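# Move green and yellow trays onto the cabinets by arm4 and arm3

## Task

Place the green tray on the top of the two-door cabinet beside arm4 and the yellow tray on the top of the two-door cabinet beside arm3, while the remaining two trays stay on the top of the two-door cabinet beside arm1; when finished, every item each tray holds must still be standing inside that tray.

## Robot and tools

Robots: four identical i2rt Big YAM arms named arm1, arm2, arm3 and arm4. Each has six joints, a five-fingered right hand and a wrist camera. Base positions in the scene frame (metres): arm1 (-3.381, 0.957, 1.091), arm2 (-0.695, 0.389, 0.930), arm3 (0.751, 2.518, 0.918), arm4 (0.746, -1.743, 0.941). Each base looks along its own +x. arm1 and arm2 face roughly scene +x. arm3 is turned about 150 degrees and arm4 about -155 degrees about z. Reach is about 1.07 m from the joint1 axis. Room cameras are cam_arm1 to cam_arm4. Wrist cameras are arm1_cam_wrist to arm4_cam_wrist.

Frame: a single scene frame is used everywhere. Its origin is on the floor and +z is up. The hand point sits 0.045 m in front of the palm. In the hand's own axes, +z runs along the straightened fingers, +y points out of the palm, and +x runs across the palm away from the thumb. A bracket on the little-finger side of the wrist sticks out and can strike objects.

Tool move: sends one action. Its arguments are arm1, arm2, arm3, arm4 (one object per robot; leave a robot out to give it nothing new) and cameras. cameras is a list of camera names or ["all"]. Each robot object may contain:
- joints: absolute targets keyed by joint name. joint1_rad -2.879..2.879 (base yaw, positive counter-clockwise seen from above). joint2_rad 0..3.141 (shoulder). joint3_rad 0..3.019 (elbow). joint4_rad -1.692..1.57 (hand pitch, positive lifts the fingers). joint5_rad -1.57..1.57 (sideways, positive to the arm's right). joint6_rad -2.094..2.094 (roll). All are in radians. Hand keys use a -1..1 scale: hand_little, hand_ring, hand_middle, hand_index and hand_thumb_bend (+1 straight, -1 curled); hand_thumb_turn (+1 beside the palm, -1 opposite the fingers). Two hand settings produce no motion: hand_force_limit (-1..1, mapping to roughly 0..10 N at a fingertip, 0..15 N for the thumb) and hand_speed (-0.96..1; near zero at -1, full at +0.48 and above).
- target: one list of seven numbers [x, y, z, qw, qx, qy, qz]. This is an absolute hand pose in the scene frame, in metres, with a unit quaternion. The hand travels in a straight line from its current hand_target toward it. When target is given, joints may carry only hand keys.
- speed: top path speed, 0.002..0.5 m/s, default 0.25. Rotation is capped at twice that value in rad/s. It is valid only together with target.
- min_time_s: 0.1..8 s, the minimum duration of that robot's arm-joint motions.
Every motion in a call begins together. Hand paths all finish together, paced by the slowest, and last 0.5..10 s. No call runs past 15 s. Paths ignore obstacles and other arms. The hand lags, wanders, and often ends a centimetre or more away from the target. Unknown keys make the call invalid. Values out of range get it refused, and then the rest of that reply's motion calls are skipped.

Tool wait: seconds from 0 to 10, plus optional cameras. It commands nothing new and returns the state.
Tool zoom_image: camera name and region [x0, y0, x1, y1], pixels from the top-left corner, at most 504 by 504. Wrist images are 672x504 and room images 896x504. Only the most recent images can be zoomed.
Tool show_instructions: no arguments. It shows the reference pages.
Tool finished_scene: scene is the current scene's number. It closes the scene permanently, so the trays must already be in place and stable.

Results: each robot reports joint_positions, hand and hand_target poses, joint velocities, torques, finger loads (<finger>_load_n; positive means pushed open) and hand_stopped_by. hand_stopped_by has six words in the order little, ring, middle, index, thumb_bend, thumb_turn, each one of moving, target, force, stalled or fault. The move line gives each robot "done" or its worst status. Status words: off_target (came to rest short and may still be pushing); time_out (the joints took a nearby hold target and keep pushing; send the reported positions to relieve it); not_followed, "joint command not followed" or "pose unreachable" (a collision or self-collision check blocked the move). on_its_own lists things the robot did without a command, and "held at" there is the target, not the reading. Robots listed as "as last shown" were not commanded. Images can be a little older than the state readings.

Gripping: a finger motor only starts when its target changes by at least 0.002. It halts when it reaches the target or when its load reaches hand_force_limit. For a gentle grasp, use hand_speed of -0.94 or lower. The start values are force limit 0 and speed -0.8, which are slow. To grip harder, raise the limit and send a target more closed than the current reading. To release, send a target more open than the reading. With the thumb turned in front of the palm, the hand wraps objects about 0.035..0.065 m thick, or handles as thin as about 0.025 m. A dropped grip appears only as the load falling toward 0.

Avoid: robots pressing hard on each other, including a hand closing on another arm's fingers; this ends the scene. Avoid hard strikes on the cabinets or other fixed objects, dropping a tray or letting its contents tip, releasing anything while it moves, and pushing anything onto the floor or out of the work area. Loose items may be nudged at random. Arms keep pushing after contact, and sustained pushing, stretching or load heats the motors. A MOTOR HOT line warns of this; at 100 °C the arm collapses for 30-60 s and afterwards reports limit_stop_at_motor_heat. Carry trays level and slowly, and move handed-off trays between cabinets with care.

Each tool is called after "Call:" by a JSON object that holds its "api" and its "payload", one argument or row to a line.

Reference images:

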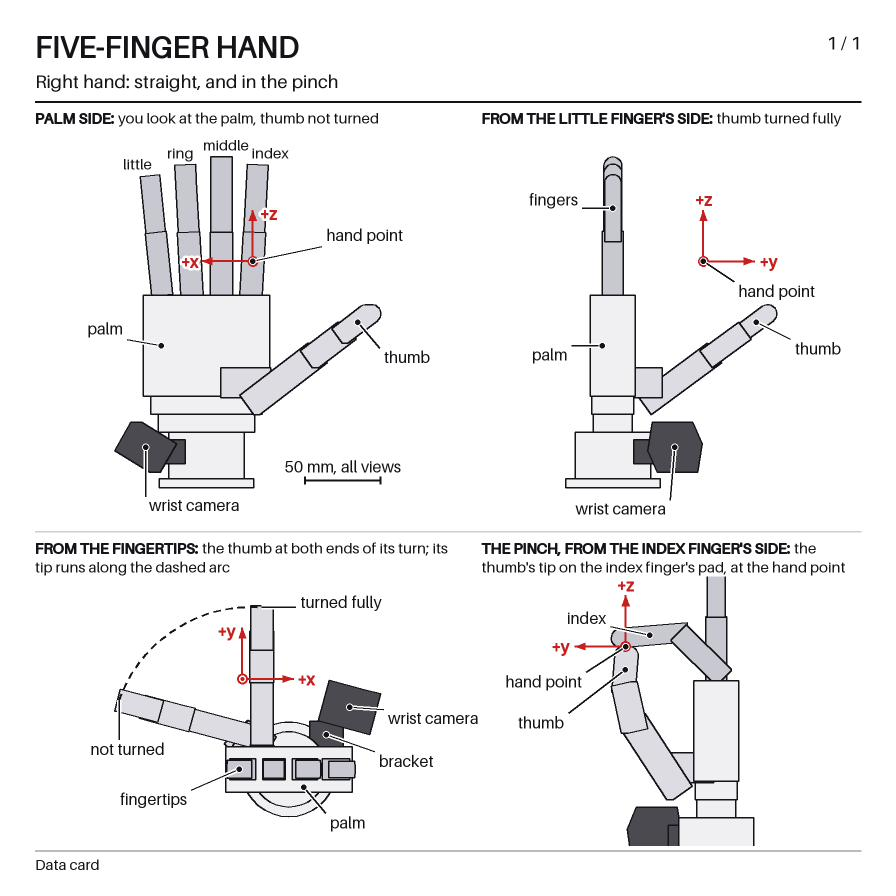

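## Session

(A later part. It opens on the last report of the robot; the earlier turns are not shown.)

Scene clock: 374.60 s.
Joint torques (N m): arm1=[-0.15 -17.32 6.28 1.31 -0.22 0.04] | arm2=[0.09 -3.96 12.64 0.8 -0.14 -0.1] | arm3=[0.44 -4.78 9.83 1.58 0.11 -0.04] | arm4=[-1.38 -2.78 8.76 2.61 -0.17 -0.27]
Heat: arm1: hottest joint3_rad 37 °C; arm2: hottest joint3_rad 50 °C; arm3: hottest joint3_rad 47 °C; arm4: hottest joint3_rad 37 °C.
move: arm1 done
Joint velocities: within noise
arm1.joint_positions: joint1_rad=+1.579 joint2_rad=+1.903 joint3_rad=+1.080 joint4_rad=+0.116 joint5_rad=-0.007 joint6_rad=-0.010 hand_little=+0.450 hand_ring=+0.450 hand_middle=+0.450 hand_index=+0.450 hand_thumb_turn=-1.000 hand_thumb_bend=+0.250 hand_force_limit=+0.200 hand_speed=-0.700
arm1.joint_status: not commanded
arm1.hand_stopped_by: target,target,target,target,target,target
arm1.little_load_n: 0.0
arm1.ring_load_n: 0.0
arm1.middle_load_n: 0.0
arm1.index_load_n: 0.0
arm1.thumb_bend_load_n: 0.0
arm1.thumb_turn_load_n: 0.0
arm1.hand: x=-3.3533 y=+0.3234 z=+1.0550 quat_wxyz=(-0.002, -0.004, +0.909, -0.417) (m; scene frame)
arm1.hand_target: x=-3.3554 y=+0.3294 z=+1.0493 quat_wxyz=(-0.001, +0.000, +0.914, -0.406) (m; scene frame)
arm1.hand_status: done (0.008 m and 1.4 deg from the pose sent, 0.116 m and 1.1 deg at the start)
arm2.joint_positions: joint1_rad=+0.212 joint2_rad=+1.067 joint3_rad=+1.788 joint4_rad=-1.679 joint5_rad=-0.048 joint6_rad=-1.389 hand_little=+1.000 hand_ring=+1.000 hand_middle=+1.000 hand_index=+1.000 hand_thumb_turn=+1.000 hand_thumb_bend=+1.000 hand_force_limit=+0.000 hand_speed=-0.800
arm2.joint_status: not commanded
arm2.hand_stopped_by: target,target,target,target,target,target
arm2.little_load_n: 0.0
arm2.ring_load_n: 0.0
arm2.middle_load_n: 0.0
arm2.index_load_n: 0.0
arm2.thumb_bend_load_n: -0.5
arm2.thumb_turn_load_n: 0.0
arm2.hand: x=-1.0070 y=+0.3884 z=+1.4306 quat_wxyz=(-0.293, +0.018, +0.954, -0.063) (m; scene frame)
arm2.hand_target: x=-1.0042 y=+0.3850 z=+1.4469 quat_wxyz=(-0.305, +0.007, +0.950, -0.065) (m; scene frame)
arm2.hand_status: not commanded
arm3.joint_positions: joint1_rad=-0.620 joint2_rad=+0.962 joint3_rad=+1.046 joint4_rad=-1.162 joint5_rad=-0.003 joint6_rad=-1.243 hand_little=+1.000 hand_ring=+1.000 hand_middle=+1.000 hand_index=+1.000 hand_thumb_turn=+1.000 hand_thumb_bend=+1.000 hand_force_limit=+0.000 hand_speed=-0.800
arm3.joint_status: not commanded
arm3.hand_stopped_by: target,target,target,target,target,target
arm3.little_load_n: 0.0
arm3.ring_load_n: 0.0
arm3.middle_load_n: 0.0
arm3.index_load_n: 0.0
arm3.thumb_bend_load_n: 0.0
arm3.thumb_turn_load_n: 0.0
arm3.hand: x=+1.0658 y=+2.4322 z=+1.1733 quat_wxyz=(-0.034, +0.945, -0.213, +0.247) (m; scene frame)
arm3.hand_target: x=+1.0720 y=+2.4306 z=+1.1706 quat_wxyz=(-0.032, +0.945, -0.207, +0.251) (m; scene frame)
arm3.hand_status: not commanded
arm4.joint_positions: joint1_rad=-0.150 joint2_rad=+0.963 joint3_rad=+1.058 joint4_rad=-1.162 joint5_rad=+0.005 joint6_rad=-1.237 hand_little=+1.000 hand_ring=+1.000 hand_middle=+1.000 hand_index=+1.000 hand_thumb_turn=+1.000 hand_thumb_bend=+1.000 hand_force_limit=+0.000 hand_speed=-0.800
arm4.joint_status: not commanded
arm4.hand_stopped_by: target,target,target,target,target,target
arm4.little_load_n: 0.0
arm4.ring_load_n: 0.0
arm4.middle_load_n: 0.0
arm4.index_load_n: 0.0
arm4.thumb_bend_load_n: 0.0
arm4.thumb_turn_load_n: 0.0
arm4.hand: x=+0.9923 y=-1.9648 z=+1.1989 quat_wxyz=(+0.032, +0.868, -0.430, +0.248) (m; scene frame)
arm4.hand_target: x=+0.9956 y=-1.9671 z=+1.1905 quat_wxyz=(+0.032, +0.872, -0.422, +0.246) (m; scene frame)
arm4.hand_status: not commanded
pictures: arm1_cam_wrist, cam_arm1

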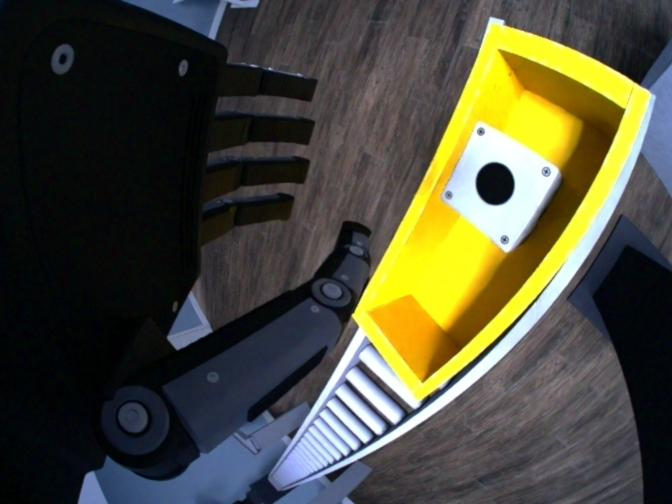

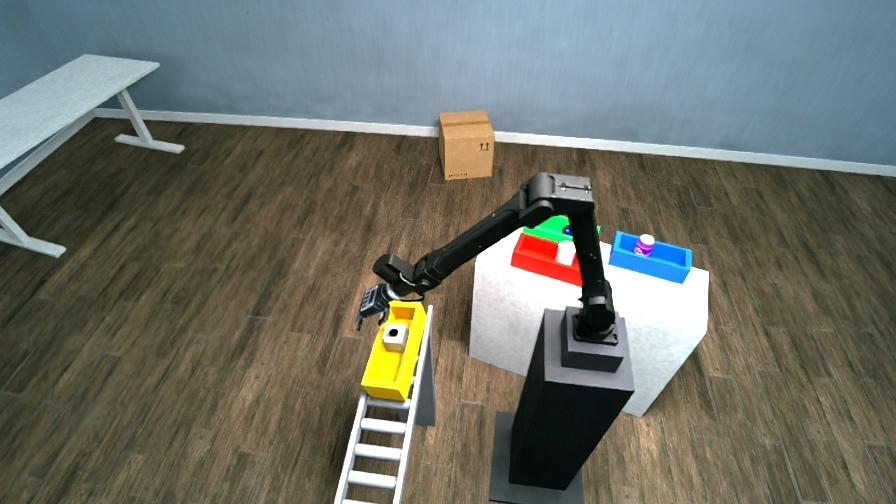

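Call:
{"api": "wait", "payload": {
  "seconds": 1,
  "cameras": ["cam_arm1", "cam_arm2"]
}}

Call:
{"api": "zoom_image", "payload": {
  "camera": "cam_arm1",
  "region": [345, 280, 445, 410]
}}

Scene clock: 382.50 s.
Joint torques (N m): arm1=[-0.09 -17.26 6.3 1.28 -0.23 0.03] | arm2=[-0.15 -3.43 12.37 0.58 -0.11 -0.07] | arm3=[0.44 -4.84 9.81 1.58 0.11 -0.04] | arm4=[-1.38 -2.96 8.66 2.36 -0.17 -0.29]
Heat: arm1: hottest joint3_rad 37 °C; arm2: hottest joint3_rad 50 °C; arm3: hottest joint3_rad 47 °C; arm4: hottest joint3_rad 37 °C.
Joint velocities: within noise
arm1.joint_positions: joint1_rad=+1.579 joint2_rad=+1.903 joint3_rad=+1.080 joint4_rad=+0.116 joint5_rad=-0.007 joint6_rad=-0.010 hand_little=+0.450 hand_ring=+0.450 hand_middle=+0.450 hand_index=+0.450 hand_thumb_turn=-1.000 hand_thumb_bend=+0.250 hand_force_limit=+0.200 hand_speed=-0.700
arm1.joint_status: not commanded
arm1.hand_stopped_by: target,target,target,target,target,target
arm1.little_load_n: 0.0
arm1.ring_load_n: 0.0
arm1.middle_load_n: 0.0
arm1.index_load_n: 0.0
arm1.thumb_bend_load_n: 0.0
arm1.thumb_turn_load_n: 0.0
arm1.hand: x=-3.3533 y=+0.3234 z=+1.0550 quat_wxyz=(-0.002, -0.004, +0.909, -0.417) (m; scene frame)
arm1.hand_target: x=-3.3554 y=+0.3294 z=+1.0493 quat_wxyz=(-0.001, +0.000, +0.914, -0.406) (m; scene frame)
arm1.hand_status: done (0.008 m and 1.4 deg from the pose sent, 0.116 m and 1.1 deg at the start)
arm2.joint_positions: joint1_rad=+0.212 joint2_rad=+1.067 joint3_rad=+1.788 joint4_rad=-1.679 joint5_rad=-0.048 joint6_rad=-1.389 hand_little=+1.000 hand_ring=+1.000 hand_middle=+1.000 hand_index=+1.000 hand_thumb_turn=+1.000 hand_thumb_bend=+1.000 hand_force_limit=+0.000 hand_speed=-0.800
arm2.joint_status: not commanded
arm2.hand_stopped_by: target,target,target,target,target,target
arm2.little_load_n: 0.0
arm2.ring_load_n: 0.0
arm2.middle_load_n: 0.0
arm2.index_load_n: 0.0
arm2.thumb_bend_load_n: 0.0
arm2.thumb_turn_load_n: 0.0
arm2.hand: x=-1.0070 y=+0.3884 z=+1.4306 quat_wxyz=(-0.293, +0.018, +0.954, -0.063) (m; scene frame)
arm2.hand_target: x=-1.0042 y=+0.3850 z=+1.4469 quat_wxyz=(-0.305, +0.007, +0.950, -0.065) (m; scene frame)
arm2.hand_status: not commanded
arm3.joint_positions: joint1_rad=-0.620 joint2_rad=+0.962 joint3_rad=+1.046 joint4_rad=-1.162 joint5_rad=-0.003 joint6_rad=-1.243 hand_little=+1.000 hand_ring=+1.000 hand_middle=+1.000 hand_index=+1.000 hand_thumb_turn=+1.000 hand_thumb_bend=+1.000 hand_force_limit=+0.000 hand_speed=-0.800
arm3.joint_status: not commanded
arm3.hand_stopped_by: target,target,target,target,target,target
arm3.little_load_n: 0.0
arm3.ring_load_n: 0.0
arm3.middle_load_n: 0.0
arm3.index_load_n: 0.0
arm3.thumb_bend_load_n: 0.0
arm3.thumb_turn_load_n: -0.5
arm3.hand: x=+1.0658 y=+2.4322 z=+1.1733 quat_wxyz=(-0.034, +0.945, -0.213, +0.247) (m; scene frame)
arm3.hand_target: x=+1.0720 y=+2.4306 z=+1.1706 quat_wxyz=(-0.032, +0.945, -0.207, +0.251) (m; scene frame)
arm3.hand_status: not commanded
arm4.joint_positions: joint1_rad=-0.150 joint2_rad=+0.963 joint3_rad=+1.058 joint4_rad=-1.162 joint5_rad=+0.005 joint6_rad=-1.237 hand_little=+1.000 hand_ring=+1.000 hand_middle=+1.000 hand_index=+1.000 hand_thumb_turn=+1.000 hand_thumb_bend=+1.000 hand_force_limit=+0.000 hand_speed=-0.800
arm4.joint_status: not commanded
arm4.hand_stopped_by: target,target,target,target,target,target
arm4.little_load_n: 0.0
arm4.ring_load_n: 0.0
arm4.middle_load_n: 0.0
arm4.index_load_n: 0.5
arm4.thumb_bend_load_n: 0.0
arm4.thumb_turn_load_n: 0.0
arm4.hand: x=+0.9923 y=-1.9648 z=+1.1989 quat_wxyz=(+0.032, +0.868, -0.430, +0.248) (m; scene frame)
arm4.hand_target: x=+0.9956 y=-1.9671 z=+1.1905 quat_wxyz=(+0.032, +0.872, -0.422, +0.246) (m; scene frame)
arm4.hand_status: not commanded
wait: 1.00 s; at rest from the start
pictures: cam_arm1, cam_arm2

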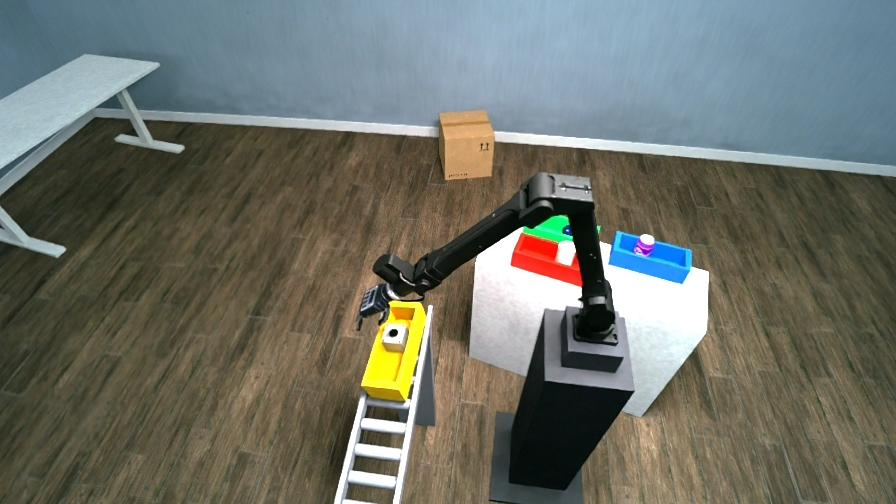

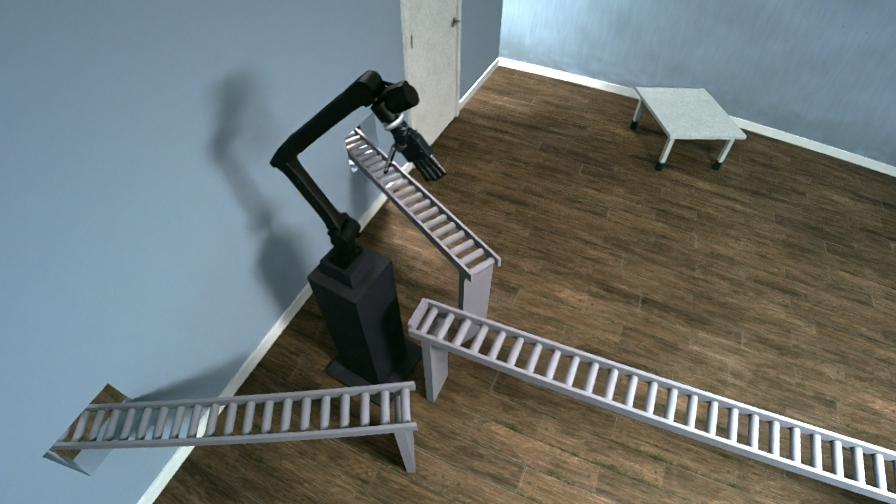

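Scaled by 3.877 from the camera's 896x504 image, which has a finer 1280x720 frame.

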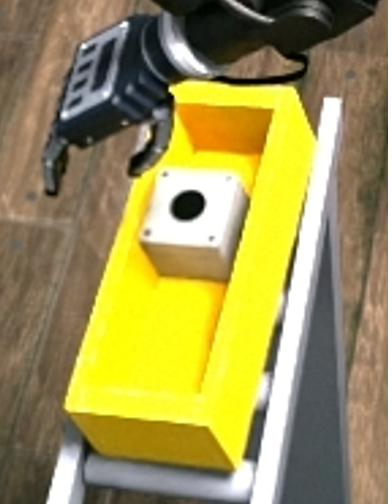

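Call:
{"api": "move", "payload": {
  "arm1": {"target": [-3.386, 0.331, 0.965, -0.0131, 0.0342, 0.9329, -0.3581], "speed": 0.12},
  "cameras": ["arm1_cam_wrist"]
}}

Call:
{"api": "zoom_image", "payload": {
  "camera": "arm1_cam_wrist",
  "region": [200, 50, 500, 350]
}}

Scene clock: 402.30 s.
Joint torques (N m): arm1=[-0.32 -15.62 7.91 1.91 0 0.17] | arm2=[-0.15 -4.25 12.49 0.62 -0.17 -0.08] | arm3=[0.44 -4.78 9.83 1.58 0.11 -0.04] | arm4=[-1.49 -3.02 8.59 2.58 -0.16 -0.28]
Heat: arm1: hottest joint3_rad 37 °C; arm2: hottest joint3_rad 50 °C; arm3: hottest joint3_rad 47 °C; arm4: hottest joint3_rad 37 °C.
move: arm1 off_target
Joint velocities: within noise
arm1.joint_positions: joint1_rad=+1.538 joint2_rad=+2.052 joint3_rad=+1.102 joint4_rad=+0.118 joint5_rad=+0.005 joint6_rad=+0.001 hand_little=+0.450 hand_ring=+0.450 hand_middle=+0.450 hand_index=+0.450 hand_thumb_turn=-1.000 hand_thumb_bend=+0.250 hand_force_limit=+0.200 hand_speed=-0.700
arm1.joint_status: not commanded
arm1.hand_stopped_by: target,target,target,target,target,target
arm1.little_load_n: 0.0
arm1.ring_load_n: 0.0
arm1.middle_load_n: 0.0
arm1.index_load_n: 0.0
arm1.thumb_bend_load_n: 0.0
arm1.thumb_turn_load_n: 0.0
arm1.hand: x=-3.3809 y=+0.3415 z=+0.9740 quat_wxyz=(-0.013, +0.022, +0.933, -0.359) (m; scene frame)
arm1.hand_target: x=-3.3854 y=+0.3318 z=+0.9663 quat_wxyz=(-0.013, +0.034, +0.933, -0.359) (m; scene frame)
arm1.hand_status: off_target (0.015 m and 1.4 deg from the pose sent, 0.096 m and 8.6 deg at the start)
arm2, arm3, arm4: as last shown
arm3.thumb_turn_load_n: 0.0
arm4.index_load_n: 0.0
pictures: arm1_cam_wrist

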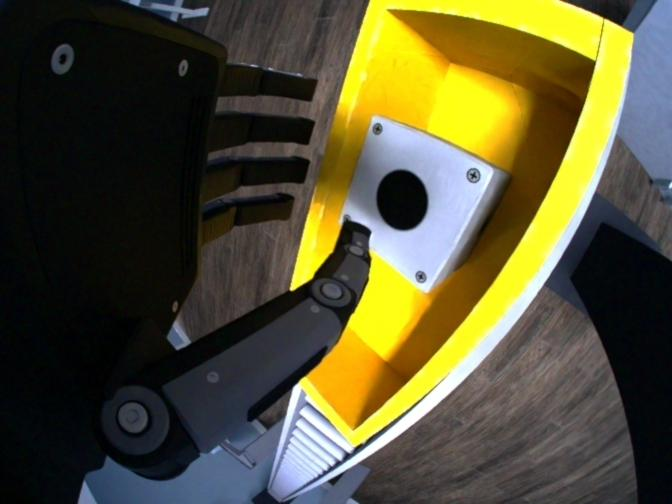

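Scaled by 1.680 from the camera's 672x504 image, which has a finer 960x720 frame.

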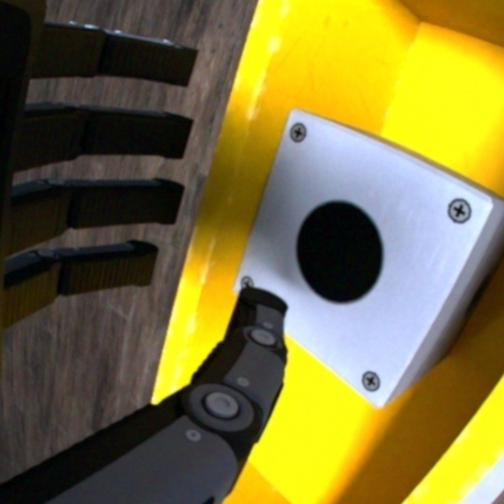

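Call:
{"api": "move", "payload": {
  "arm1": {"target": [-3.3605, 0.318, 0.965, -0.0131, 0.0342, 0.9329, -0.3581], "speed": 0.08},
  "cameras": []
}}

Call:
{"api": "move", "payload": {
  "arm1": {"target": [-3.3605, 0.318, 0.922, -0.0131, 0.0342, 0.9329, -0.3581], "speed": 0.08},
  "cameras": ["arm1_cam_wrist"]
}}

Call:
{"api": "zoom_image", "payload": {
  "camera": "arm1_cam_wrist",
  "region": [200, 50, 500, 350]
}}

Scene clock: 411.03 s.
Joint torques (N m): arm1=[0.67 -15.91 8.28 1.11 0.02 0.14] | arm2=[-0.09 -3.55 12.34 0.88 -0.14 -0.03] | arm3=[0.44 -4.84 9.81 1.59 0.11 -0.04] | arm4=[-1.32 -3.37 8.7 2.5 -0.16 -0.3]
Heat: arm1: hottest joint3_rad 37 °C; arm2: hottest joint3_rad 50 °C; arm3: hottest joint3_rad 47 °C; arm4: hottest joint3_rad 37 °C.
move: arm1 off_target
Joint velocities: within noise
arm1.joint_positions: joint1_rad=+1.573 joint2_rad=+2.070 joint3_rad=+1.141 joint4_rad=+0.113 joint5_rad=+0.039 joint6_rad=+0.035 hand_little=+0.450 hand_ring=+0.450 hand_middle=+0.450 hand_index=+0.450 hand_thumb_turn=-1.000 hand_thumb_bend=+0.250 hand_force_limit=+0.200 hand_speed=-0.700
arm1.joint_status: not commanded
arm1.hand_stopped_by: target,target,target,target,target,target
arm1.little_load_n: 0.0
arm1.ring_load_n: 0.0
arm1.middle_load_n: 0.0
arm1.index_load_n: 0.0
arm1.thumb_bend_load_n: 0.0
arm1.thumb_turn_load_n: 0.0
arm1.hand: x=-3.3639 y=+0.3243 z=+0.9767 quat_wxyz=(-0.016, +0.028, +0.930, -0.367) (m; scene frame)
arm1.hand_target: x=-3.3608 y=+0.3191 z=+0.9649 quat_wxyz=(-0.014, +0.034, +0.933, -0.358) (m; scene frame)
arm1.hand_status: off_target (0.014 m and 1.4 deg from the pose sent, 0.032 m and 1.4 deg at the start)
arm2, arm3, arm4: as last shown
pictures: none
No camera images: "cameras" was empty.

Scene clock: 412.30 s.
Joint torques (N m): arm1=[0.38 -16.21 7.25 2.63 0.04 0.11] | arm2=[-0.38 -3.66 12.55 1.02 -0.15 -0.1] | arm3=[0.5 -4.84 9.83 1.61 0.11 -0.04] | arm4=[-1.26 -2.96 8.69 2.43 -0.17 -0.28]
Heat: arm1: hottest joint3_rad 37 °C; arm2: hottest joint3_rad 50 °C; arm3: hottest joint3_rad 47 °C; arm4: hottest joint3_rad 37 °C.
move: arm1 off_target
Joint velocities: within noise
arm1.joint_positions: joint1_rad=+1.575 joint2_rad=+2.162 joint3_rad=+1.158 joint4_rad=+0.159 joint5_rad=+0.036 joint6_rad=+0.039 hand_little=+0.450 hand_ring=+0.450 hand_middle=+0.450 hand_index=+0.450 hand_thumb_turn=-1.000 hand_thumb_bend=+0.250 hand_force_limit=+0.200 hand_speed=-0.700
arm1.joint_status: not commanded
arm1.hand_stopped_by: target,target,target,target,target,target
arm1.little_load_n: 0.0
arm1.ring_load_n: 0.0
arm1.middle_load_n: 0.0
arm1.index_load_n: 0.0
arm1.thumb_bend_load_n: -0.5
arm1.thumb_turn_load_n: 0.5
arm1.hand: x=-3.3623 y=+0.3285 z=+0.9331 quat_wxyz=(-0.014, +0.029, +0.935, -0.354) (m; scene frame)
arm1.hand_target: x=-3.3606 y=+0.3197 z=+0.9220 quat_wxyz=(-0.013, +0.034, +0.933, -0.357) (m; scene frame)
arm1.hand_status: off_target (0.015 m and 0.9 deg from the pose sent, 0.055 m and 1.4 deg at the start)
arm2, arm3, arm4: as last shown
pictures: arm1_cam_wrist

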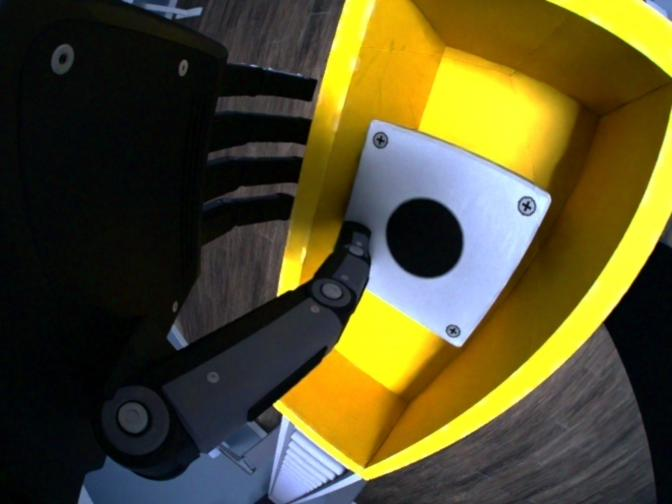

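Scaled by 1.680 from the camera's 672x504 image, which has a finer 960x720 frame.

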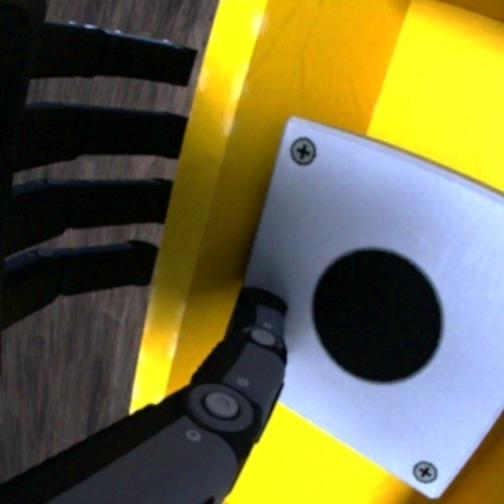

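Call:
{"api": "move", "payload": {
  "arm1": {"target": [-3.37, 0.34, 1.05, 0, 0, 0.9239, -0.3827], "speed": 0.2},
  "cameras": ["arm1_cam_wrist", "cam_arm1"]
}}

Call:
{"api": "zoom_image", "payload": {
  "camera": "cam_arm1",
  "region": [345, 280, 445, 410]
}}

Call:
{"api": "zoom_image", "payload": {
  "camera": "arm1_cam_wrist",
  "region": [300, 0, 672, 500]
}}

Scene clock: 427.57 s.
Joint torques (N m): arm1=[0.5 -17.26 6.43 1.22 -0.19 -0.19] | arm2=[-0.62 -3.55 12.49 0.84 -0.14 -0.1] | arm3=[0.44 -4.84 9.81 1.59 0.11 -0.04] | arm4=[-1.44 -3.37 8.79 2.54 -0.14 -0.27]
Heat: arm1: hottest joint3_rad 36 °C; arm2: hottest joint3_rad 51 °C; arm3: hottest joint3_rad 47 °C; arm4: hottest joint3_rad 38 °C.
move: arm1 off_target
Joint velocities: within noise
arm1.joint_positions: joint1_rad=+1.553 joint2_rad=+1.892 joint3_rad=+1.094 joint4_rad=+0.041 joint5_rad=-0.018 joint6_rad=-0.005 hand_little=+0.450 hand_ring=+0.450 hand_middle=+0.450 hand_index=+0.450 hand_thumb_turn=-1.000 hand_thumb_bend=+0.250 hand_force_limit=+0.200 hand_speed=-0.700
arm1.joint_status: not commanded
arm1.hand_stopped_by: target,target,target,target,target,target
arm1.little_load_n: 0.0
arm1.ring_load_n: 0.0
arm1.middle_load_n: 0.0
arm1.index_load_n: 0.0
arm1.thumb_bend_load_n: 0.0
arm1.thumb_turn_load_n: 0.0
arm1.hand: x=-3.3672 y=+0.3311 z=+1.0559 quat_wxyz=(-0.002, +0.008, +0.919, -0.394) (m; scene frame)
arm1.hand_target: x=-3.3721 y=+0.3378 z=+1.0501 quat_wxyz=(-0.005, +0.003, +0.924, -0.383) (m; scene frame)
arm1.hand_status: off_target (0.011 m and 1.7 deg from the pose sent, 0.118 m and 5.1 deg at the start)
arm2, arm3, arm4: as last shown
arm4.thumb_turn_load_n: -0.5
pictures: arm1_cam_wrist, cam_arm1

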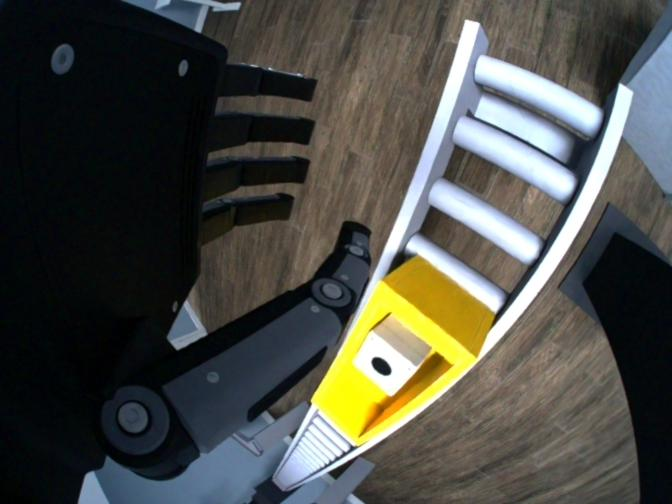

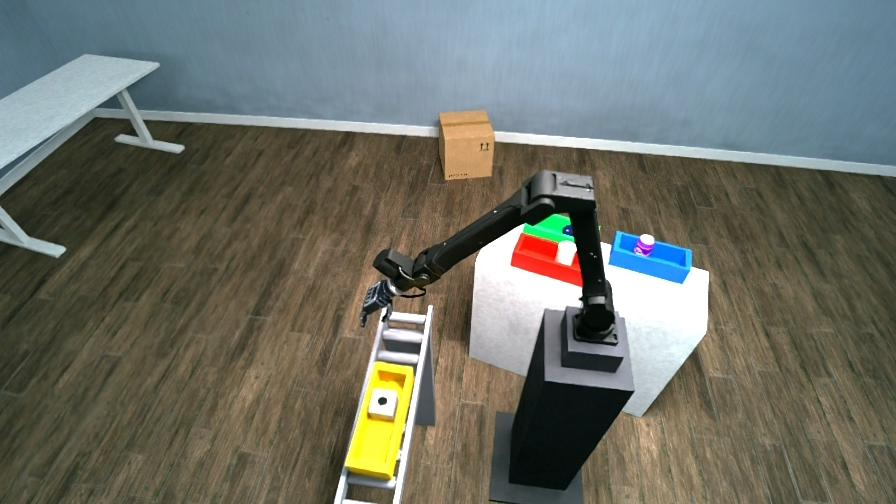

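Scaled by 3.877 from the camera's 896x504 image, which has a finer 1280x720 frame.

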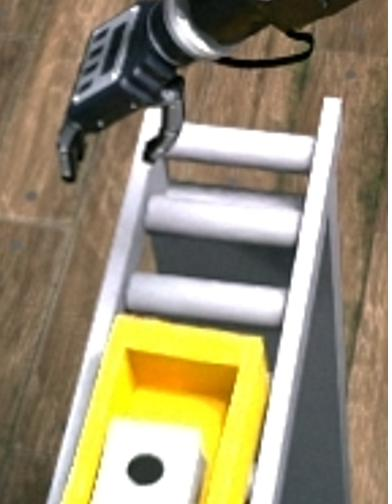

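Scaled by 1.008 from the camera's 672x504 image, which has a finer 960x720 frame.

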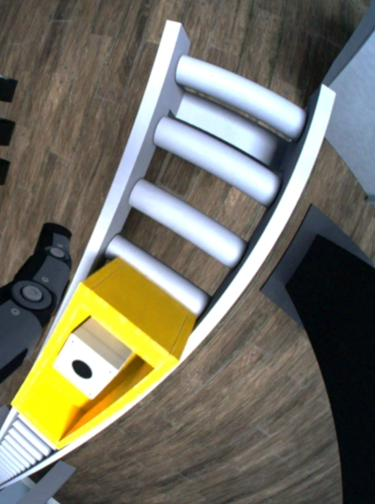

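Call:
{"api": "move", "payload": {
  "cameras": ["cam_arm2", "arm2_cam_wrist", "cam_arm1"]
}}

Scene clock: 435.00 s.
Joint torques (N m): arm1=[-0.38 -17.32 6.38 1.21 -0.22 -0.23] | arm2=[0.09 -3.96 12.51 0.88 -0.13 -0.05] | arm3=[0.44 -4.72 9.83 1.58 0.12 -0.04] | arm4=[-1.32 -3.08 8.73 2.5 -0.17 -0.28]
Heat: arm1: hottest joint3_rad 37 °C; arm2: hottest joint3_rad 51 °C; arm3: hottest joint3_rad 47 °C; arm4: hottest joint3_rad 38 °C.
Joint velocities: within noise
arm1.joint_positions: joint1_rad=+1.553 joint2_rad=+1.892 joint3_rad=+1.094 joint4_rad=+0.041 joint5_rad=-0.016 joint6_rad=-0.005 hand_little=+0.450 hand_ring=+0.450 hand_middle=+0.450 hand_index=+0.450 hand_thumb_turn=-1.000 hand_thumb_bend=+0.250 hand_force_limit=+0.200 hand_speed=-0.700
arm1.joint_status: not commanded
arm1.hand_stopped_by: target,target,target,target,target,target
arm1.little_load_n: 0.0
arm1.ring_load_n: 0.0
arm1.middle_load_n: 0.0
arm1.index_load_n: 0.0
arm1.thumb_bend_load_n: 0.0
arm1.thumb_turn_load_n: 0.0
arm1.hand: x=-3.3675 y=+0.3311 z=+1.0558 quat_wxyz=(-0.002, +0.008, +0.919, -0.394) (m; scene frame)
arm1.hand_target: x=-3.3724 y=+0.3377 z=+1.0501 quat_wxyz=(-0.006, +0.003, +0.924, -0.383) (m; scene frame)
arm1.hand_status: off_target (0.011 m and 1.7 deg from the pose sent, 0.118 m and 5.1 deg at the start)
arm2.joint_positions: joint1_rad=+0.212 joint2_rad=+1.067 joint3_rad=+1.788 joint4_rad=-1.679 joint5_rad=-0.048 joint6_rad=-1.389 hand_little=+1.000 hand_ring=+1.000 hand_middle=+1.000 hand_index=+1.000 hand_thumb_turn=+1.000 hand_thumb_bend=+1.000 hand_force_limit=+0.000 hand_speed=-0.800
arm2.joint_status: not commanded
arm2.hand_stopped_by: target,target,target,target,target,target
arm2.little_load_n: 0.0
arm2.ring_load_n: 0.0
arm2.middle_load_n: 0.0
arm2.index_load_n: 0.0
arm2.thumb_bend_load_n: 0.0
arm2.thumb_turn_load_n: 0.0
arm2.hand: x=-1.0070 y=+0.3884 z=+1.4306 quat_wxyz=(-0.293, +0.018, +0.954, -0.063) (m; scene frame)
arm2.hand_target: x=-1.0042 y=+0.3850 z=+1.4469 quat_wxyz=(-0.305, +0.007, +0.950, -0.065) (m; scene frame)
arm2.hand_status: not commanded
arm3.joint_positions: joint1_rad=-0.620 joint2_rad=+0.962 joint3_rad=+1.046 joint4_rad=-1.162 joint5_rad=-0.003 joint6_rad=-1.243 hand_little=+1.000 hand_ring=+1.000 hand_middle=+1.000 hand_index=+1.000 hand_thumb_turn=+1.000 hand_thumb_bend=+1.000 hand_force_limit=+0.000 hand_speed=-0.800
arm3.joint_status: not commanded
arm3.hand_stopped_by: target,target,target,target,target,target
arm3.little_load_n: -0.5
arm3.ring_load_n: 0.0
arm3.middle_load_n: 0.0
arm3.index_load_n: 0.0
arm3.thumb_bend_load_n: 0.0
arm3.thumb_turn_load_n: 0.5
arm3.hand: x=+1.0658 y=+2.4322 z=+1.1733 quat_wxyz=(-0.034, +0.945, -0.213, +0.247) (m; scene frame)
arm3.hand_target: x=+1.0720 y=+2.4306 z=+1.1706 quat_wxyz=(-0.032, +0.945, -0.207, +0.251) (m; scene frame)
arm3.hand_status: not commanded
arm4.joint_positions: joint1_rad=-0.150 joint2_rad=+0.963 joint3_rad=+1.058 joint4_rad=-1.162 joint5_rad=+0.005 joint6_rad=-1.237 hand_little=+1.000 hand_ring=+1.000 hand_middle=+1.000 hand_index=+1.000 hand_thumb_turn=+1.000 hand_thumb_bend=+1.000 hand_force_limit=+0.000 hand_speed=-0.800
arm4.joint_status: not commanded
arm4.hand_stopped_by: target,target,target,target,target,target
arm4.little_load_n: 0.0
arm4.ring_load_n: 0.0
arm4.middle_load_n: 0.0
arm4.index_load_n: 0.0
arm4.thumb_bend_load_n: 0.0
arm4.thumb_turn_load_n: 0.0
arm4.hand: x=+0.9923 y=-1.9648 z=+1.1989 quat_wxyz=(+0.032, +0.868, -0.430, +0.248) (m; scene frame)
arm4.hand_target: x=+0.9956 y=-1.9671 z=+1.1905 quat_wxyz=(+0.032, +0.872, -0.422, +0.246) (m; scene frame)
arm4.hand_status: not commanded
pictures: arm2_cam_wrist, cam_arm1, cam_arm2

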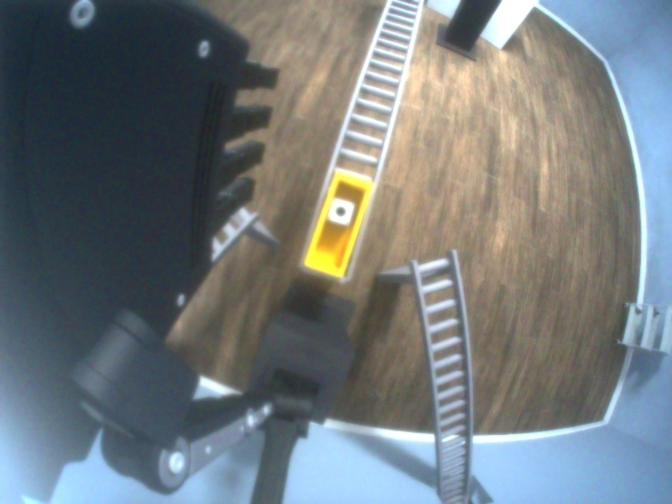

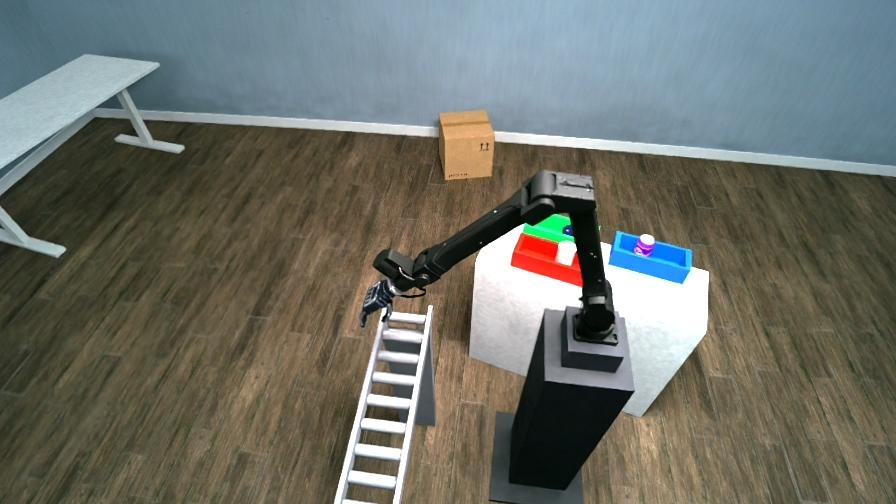

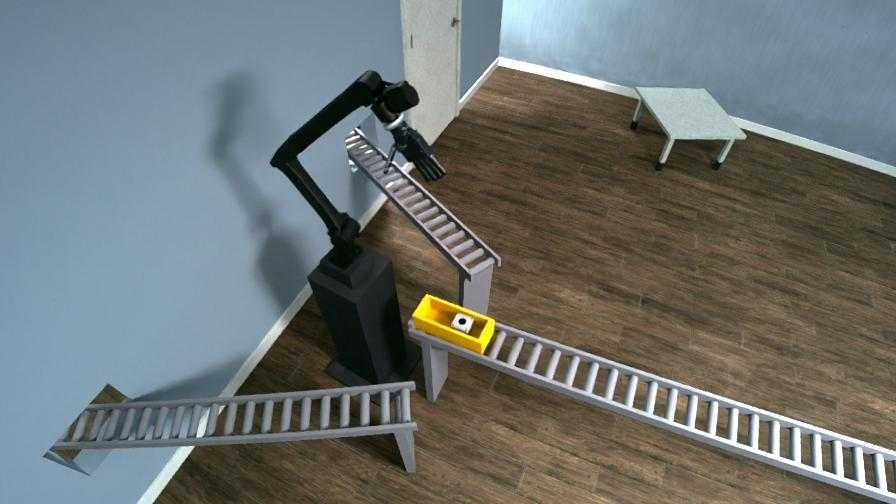

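Call:
{"api": "zoom_image", "payload": {
  "camera": "arm2_cam_wrist",
  "region": [270, 140, 430, 300]
}}

Call:
{"api": "zoom_image", "payload": {
  "camera": "cam_arm2",
  "region": [340, 220, 540, 400]
}}

Scaled by 3.150 from the camera's 672x504 image, which has a finer 960x720 frame.

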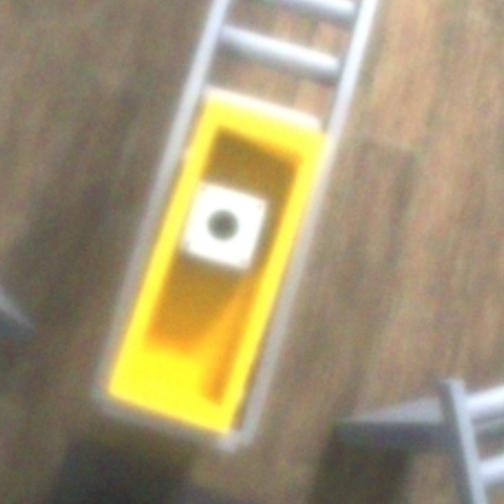

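Scaled by 2.520 from the camera's 896x504 image, which has a finer 1280x720 frame.

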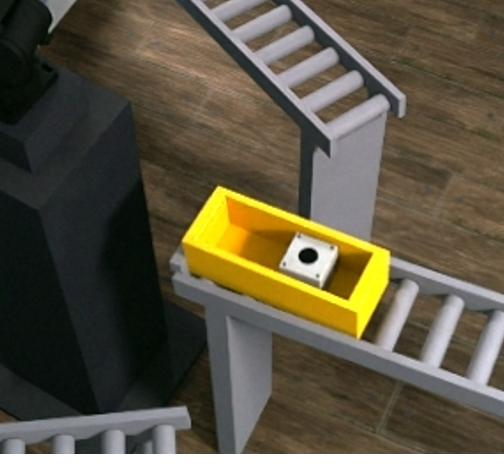

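Call:
{"api": "move", "payload": {
  "arm2": {"joints": {"joint1_rad": 0.416, "joint2_rad": 1.42, "joint3_rad": 1.084, "joint4_rad": -1.5, "joint5_rad": 0.653, "joint6_rad": 1.99, "hand_thumb_turn": -1, "hand_thumb_bend": 0.3, "hand_little": 0.45, "hand_ring": 0.45, "hand_middle": 0.45, "hand_index": 0.45, "hand_speed": -0.5, "hand_force_limit": 0.0}, "min_time_s": 4},
  "cameras": ["cam_arm2", "arm2_cam_wrist"]
}}

Scene clock: 478.17 s.
Joint torques (N m): arm1=[-0.38 -17.26 6.35 1.22 -0.23 -0.24] | arm2=[-0.15 -9.23 8.68 0.8 0.63 0.14] | arm3=[0.44 -4.72 9.83 1.58 0.11 -0.03] | arm4=[-1.32 -3.08 8.75 2.44 -0.13 -0.27]
Heat: arm1: hottest joint3_rad 37 °C; arm2: hottest joint3_rad 51 °C; arm3: hottest joint3_rad 48 °C; arm4: hottest joint3_rad 38 °C.
move: arm2 done
Joint velocities: within noise
arm1, arm3, arm4: as last shown
arm1.middle_load_n: -0.5
arm2.joint_positions: joint1_rad=+0.403 joint2_rad=+1.414 joint3_rad=+1.083 joint4_rad=-1.501 joint5_rad=+0.645 joint6_rad=+1.980 hand_little=+0.450 hand_ring=+0.450 hand_middle=+0.450 hand_index=+0.450 hand_thumb_turn=-1.000 hand_thumb_bend=+0.300 hand_force_limit=+0.000 hand_speed=-0.500
arm2.joint_status: all done
arm2.hand_stopped_by: target,target,target,target,target,target
arm2.little_load_n: 0.0
arm2.ring_load_n: 0.0
arm2.middle_load_n: 0.0
arm2.index_load_n: 0.0
arm2.thumb_bend_load_n: 0.0
arm2.thumb_turn_load_n: 0.0
arm2.hand: x=-1.0780 y=+0.3489 z=+1.0595 quat_wxyz=(-0.344, +0.939, -0.002, +0.005) (m; scene frame)
arm2.hand_target: x=-1.0824 y=+0.3440 z=+1.0575 quat_wxyz=(-0.345, +0.939, -0.001, -0.003) (m; scene frame)
arm2.hand_status: not commanded
arm3.little_load_n: 0.0
arm3.thumb_turn_load_n: 0.0
arm4.ring_load_n: -0.5
pictures: arm2_cam_wrist, cam_arm2

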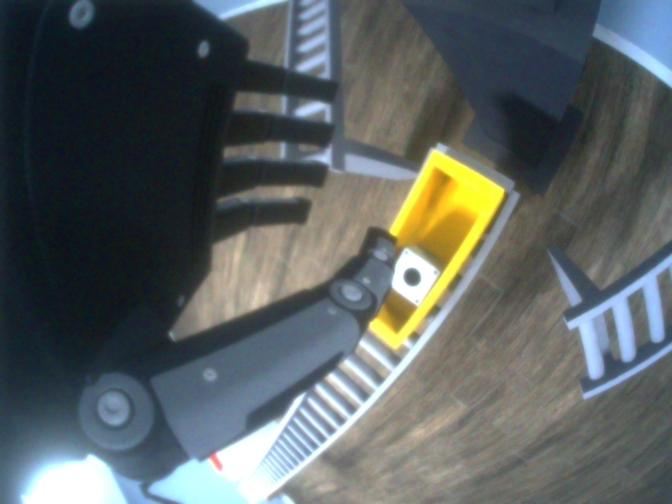

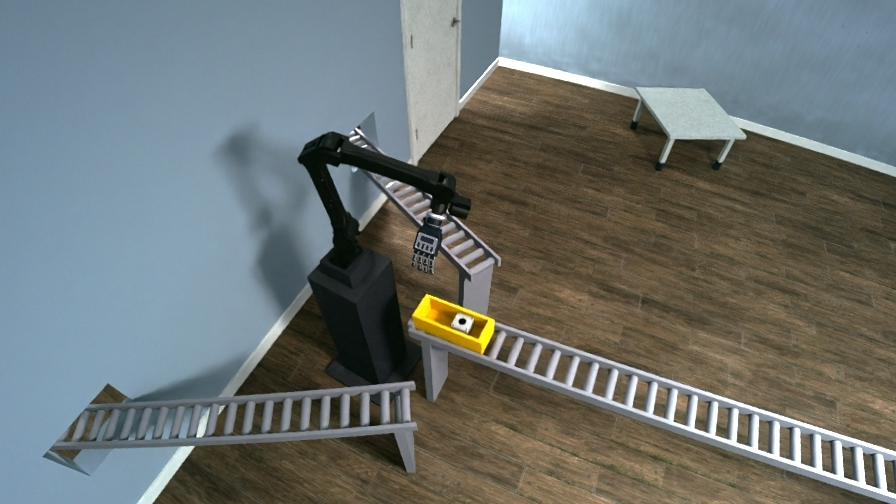

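Call:
{"api": "zoom_image", "payload": {
  "camera": "arm2_cam_wrist",
  "region": [350, 130, 540, 360]
}}

Scaled by 2.191 from the camera's 672x504 image, which has a finer 960x720 frame.

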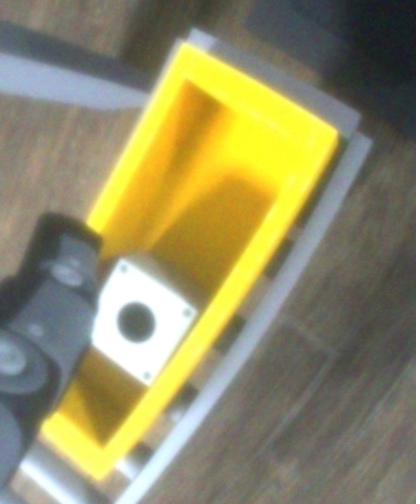

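Call:
{"api": "move", "payload": {
  "arm2": {"target": [-1.135, 0.365, 0.945, 0.342, -0.9397, 0, 0], "speed": 0.12},
  "cameras": ["cam_arm2", "arm2_cam_wrist"]
}}

Call:
{"api": "zoom_image", "payload": {
  "camera": "arm2_cam_wrist",
  "region": [300, 130, 560, 400]
}}

Scene clock: 492.57 s.
Joint torques (N m): arm1=[-0.32 -17.32 6.37 1.22 -0.22 -0.24] | arm2=[-2.08 -11.22 7.39 0.59 0.58 -0.02] | arm3=[0.44 -4.78 9.84 1.59 0.11 -0.03] | arm4=[-0.85 -2.96 8.68 2.3 -0.18 -0.28]
Heat: arm1: hottest joint3_rad 37 °C; arm2: hottest joint3_rad 49 °C; arm3: hottest joint3_rad 48 °C; arm4: hottest joint3_rad 38 °C.
move: arm2 done
Joint velocities: within noise
arm1, arm3, arm4: as last shown
arm1.ring_load_n: -0.5
arm1.middle_load_n: 0.0
arm2.joint_positions: joint1_rad=+0.340 joint2_rad=+1.653 joint3_rad=+1.034 joint4_rad=-1.150 joint5_rad=+0.656 joint6_rad=+1.889 hand_little=+0.450 hand_ring=+0.450 hand_middle=+0.450 hand_index=+0.450 hand_thumb_turn=-1.000 hand_thumb_bend=+0.300 hand_force_limit=+0.000 hand_speed=-0.500
arm2.joint_status: not commanded
arm2.hand_stopped_by: target,target,target,target,target,target
arm2.little_load_n: 0.0
arm2.ring_load_n: 0.0
arm2.middle_load_n: 0.0
arm2.index_load_n: 0.0
arm2.thumb_bend_load_n: 0.0
arm2.thumb_turn_load_n: 0.0
arm2.hand: x=-1.1299 y=+0.3596 z=+0.9475 quat_wxyz=(-0.340, +0.940, +0.002, +0.001) (m; scene frame)
arm2.hand_target: x=-1.1335 y=+0.3649 z=+0.9452 quat_wxyz=(-0.342, +0.940, +0.000, +0.000) (m; scene frame)
arm2.hand_status: done (0.008 m and 0.4 deg from the pose sent, 0.129 m and 0.7 deg at the start)
arm4.ring_load_n: 0.0
arm4.index_load_n: -0.5
pictures: arm2_cam_wrist, cam_arm2

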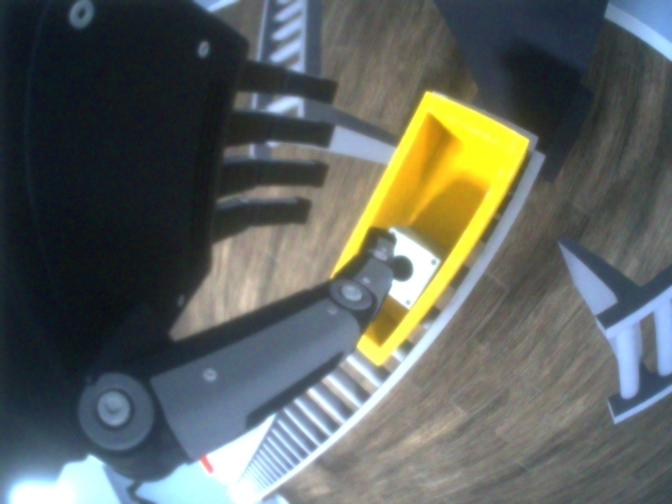

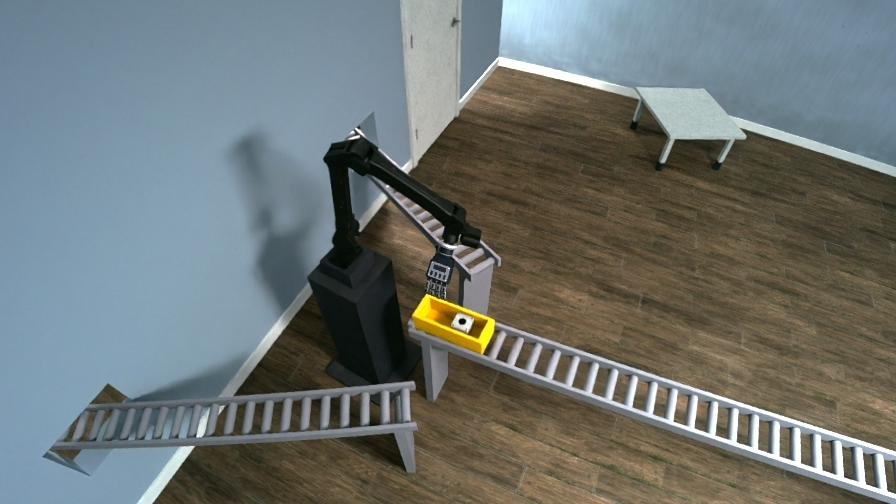

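Scaled by 1.867 from the camera's 672x504 image, which has a finer 960x720 frame.

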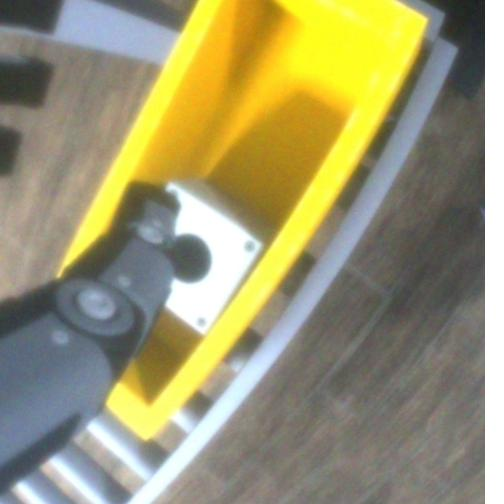

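Call:
{"api": "move", "payload": {
  "arm2": {"target": [-1.152, 0.388, 0.85, 0.3419, -0.9394, 0.0246, -0.009], "speed": 0.08},
  "cameras": ["cam_arm2", "arm2_cam_wrist"]
}}

Call:
{"api": "zoom_image", "payload": {
  "camera": "arm2_cam_wrist",
  "region": [280, 60, 560, 340]
}}

Scene clock: 504.20 s.
Joint torques (N m): arm1=[-0.38 -17.26 6.37 1.21 -0.23 -0.24] | arm2=[-2.55 -12.98 6.24 0.7 0.63 -0.06] | arm3=[0.44 -4.84 9.81 1.58 0.11 -0.04] | arm4=[-1.73 -2.78 8.58 2.61 -0.17 -0.29]
Heat: arm1: hottest joint3_rad 37 °C; arm2: hottest joint3_rad 47 °C; arm3: hottest joint3_rad 48 °C; arm4: hottest joint3_rad 38 °C.
move: arm2 done
Joint velocities: within noise
arm1, arm3, arm4: as last shown
arm1.little_load_n: -0.5
arm1.ring_load_n: 0.0
arm2.joint_positions: joint1_rad=+0.284 joint2_rad=+1.865 joint3_rad=+1.017 joint4_rad=-0.915 joint5_rad=+0.657 joint6_rad=+1.885 hand_little=+0.450 hand_ring=+0.450 hand_middle=+0.450 hand_index=+0.450 hand_thumb_turn=-1.000 hand_thumb_bend=+0.300 hand_force_limit=+0.000 hand_speed=-0.500
arm2.joint_status: not commanded
arm2.hand_stopped_by: target,target,target,target,target,target
arm2.little_load_n: 0.0
arm2.ring_load_n: 0.0
arm2.middle_load_n: 0.0
arm2.index_load_n: 0.0
arm2.thumb_bend_load_n: 0.0
arm2.thumb_turn_load_n: 0.0
arm2.hand: x=-1.1492 y=+0.3819 z=+0.8539 quat_wxyz=(-0.340, +0.940, -0.024, +0.008) (m; scene frame)
arm2.hand_target: x=-1.1520 y=+0.3878 z=+0.8508 quat_wxyz=(-0.342, +0.939, -0.026, +0.008) (m; scene frame)
arm2.hand_status: done (0.008 m and 0.3 deg from the pose sent, 0.104 m and 3.2 deg at the start)
arm4.index_load_n: 0.0
pictures: arm2_cam_wrist, cam_arm2

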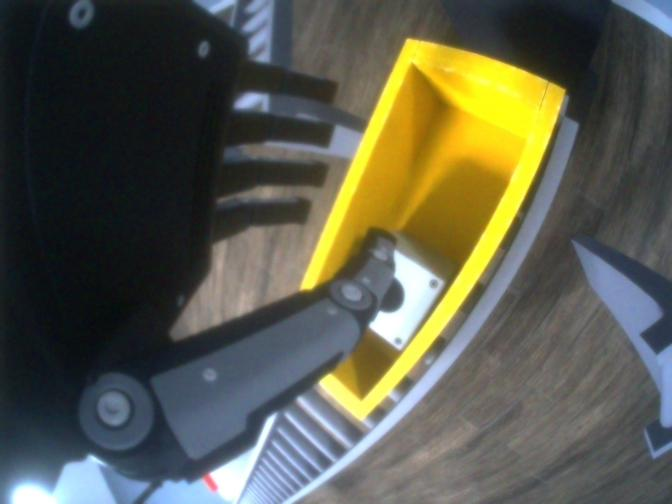

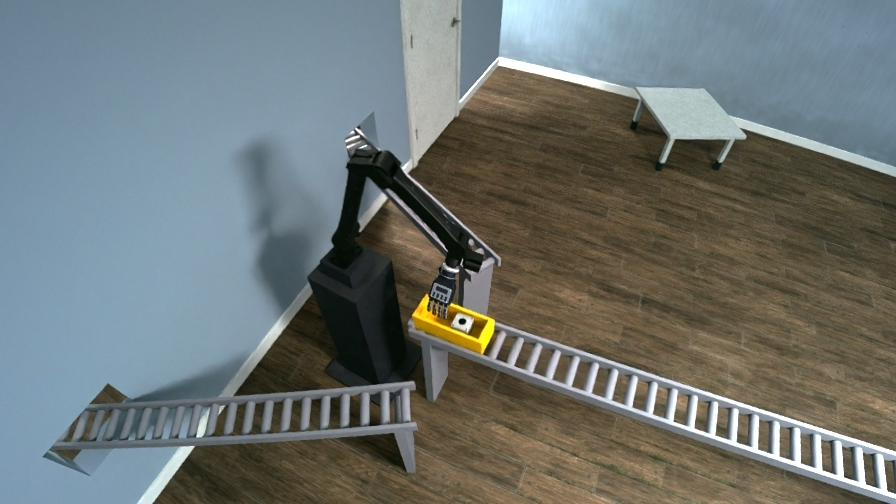

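Scaled by 1.800 from the camera's 672x504 image, which has a finer 960x720 frame.

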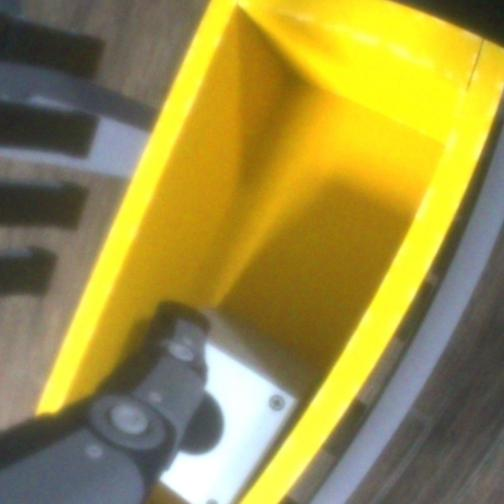

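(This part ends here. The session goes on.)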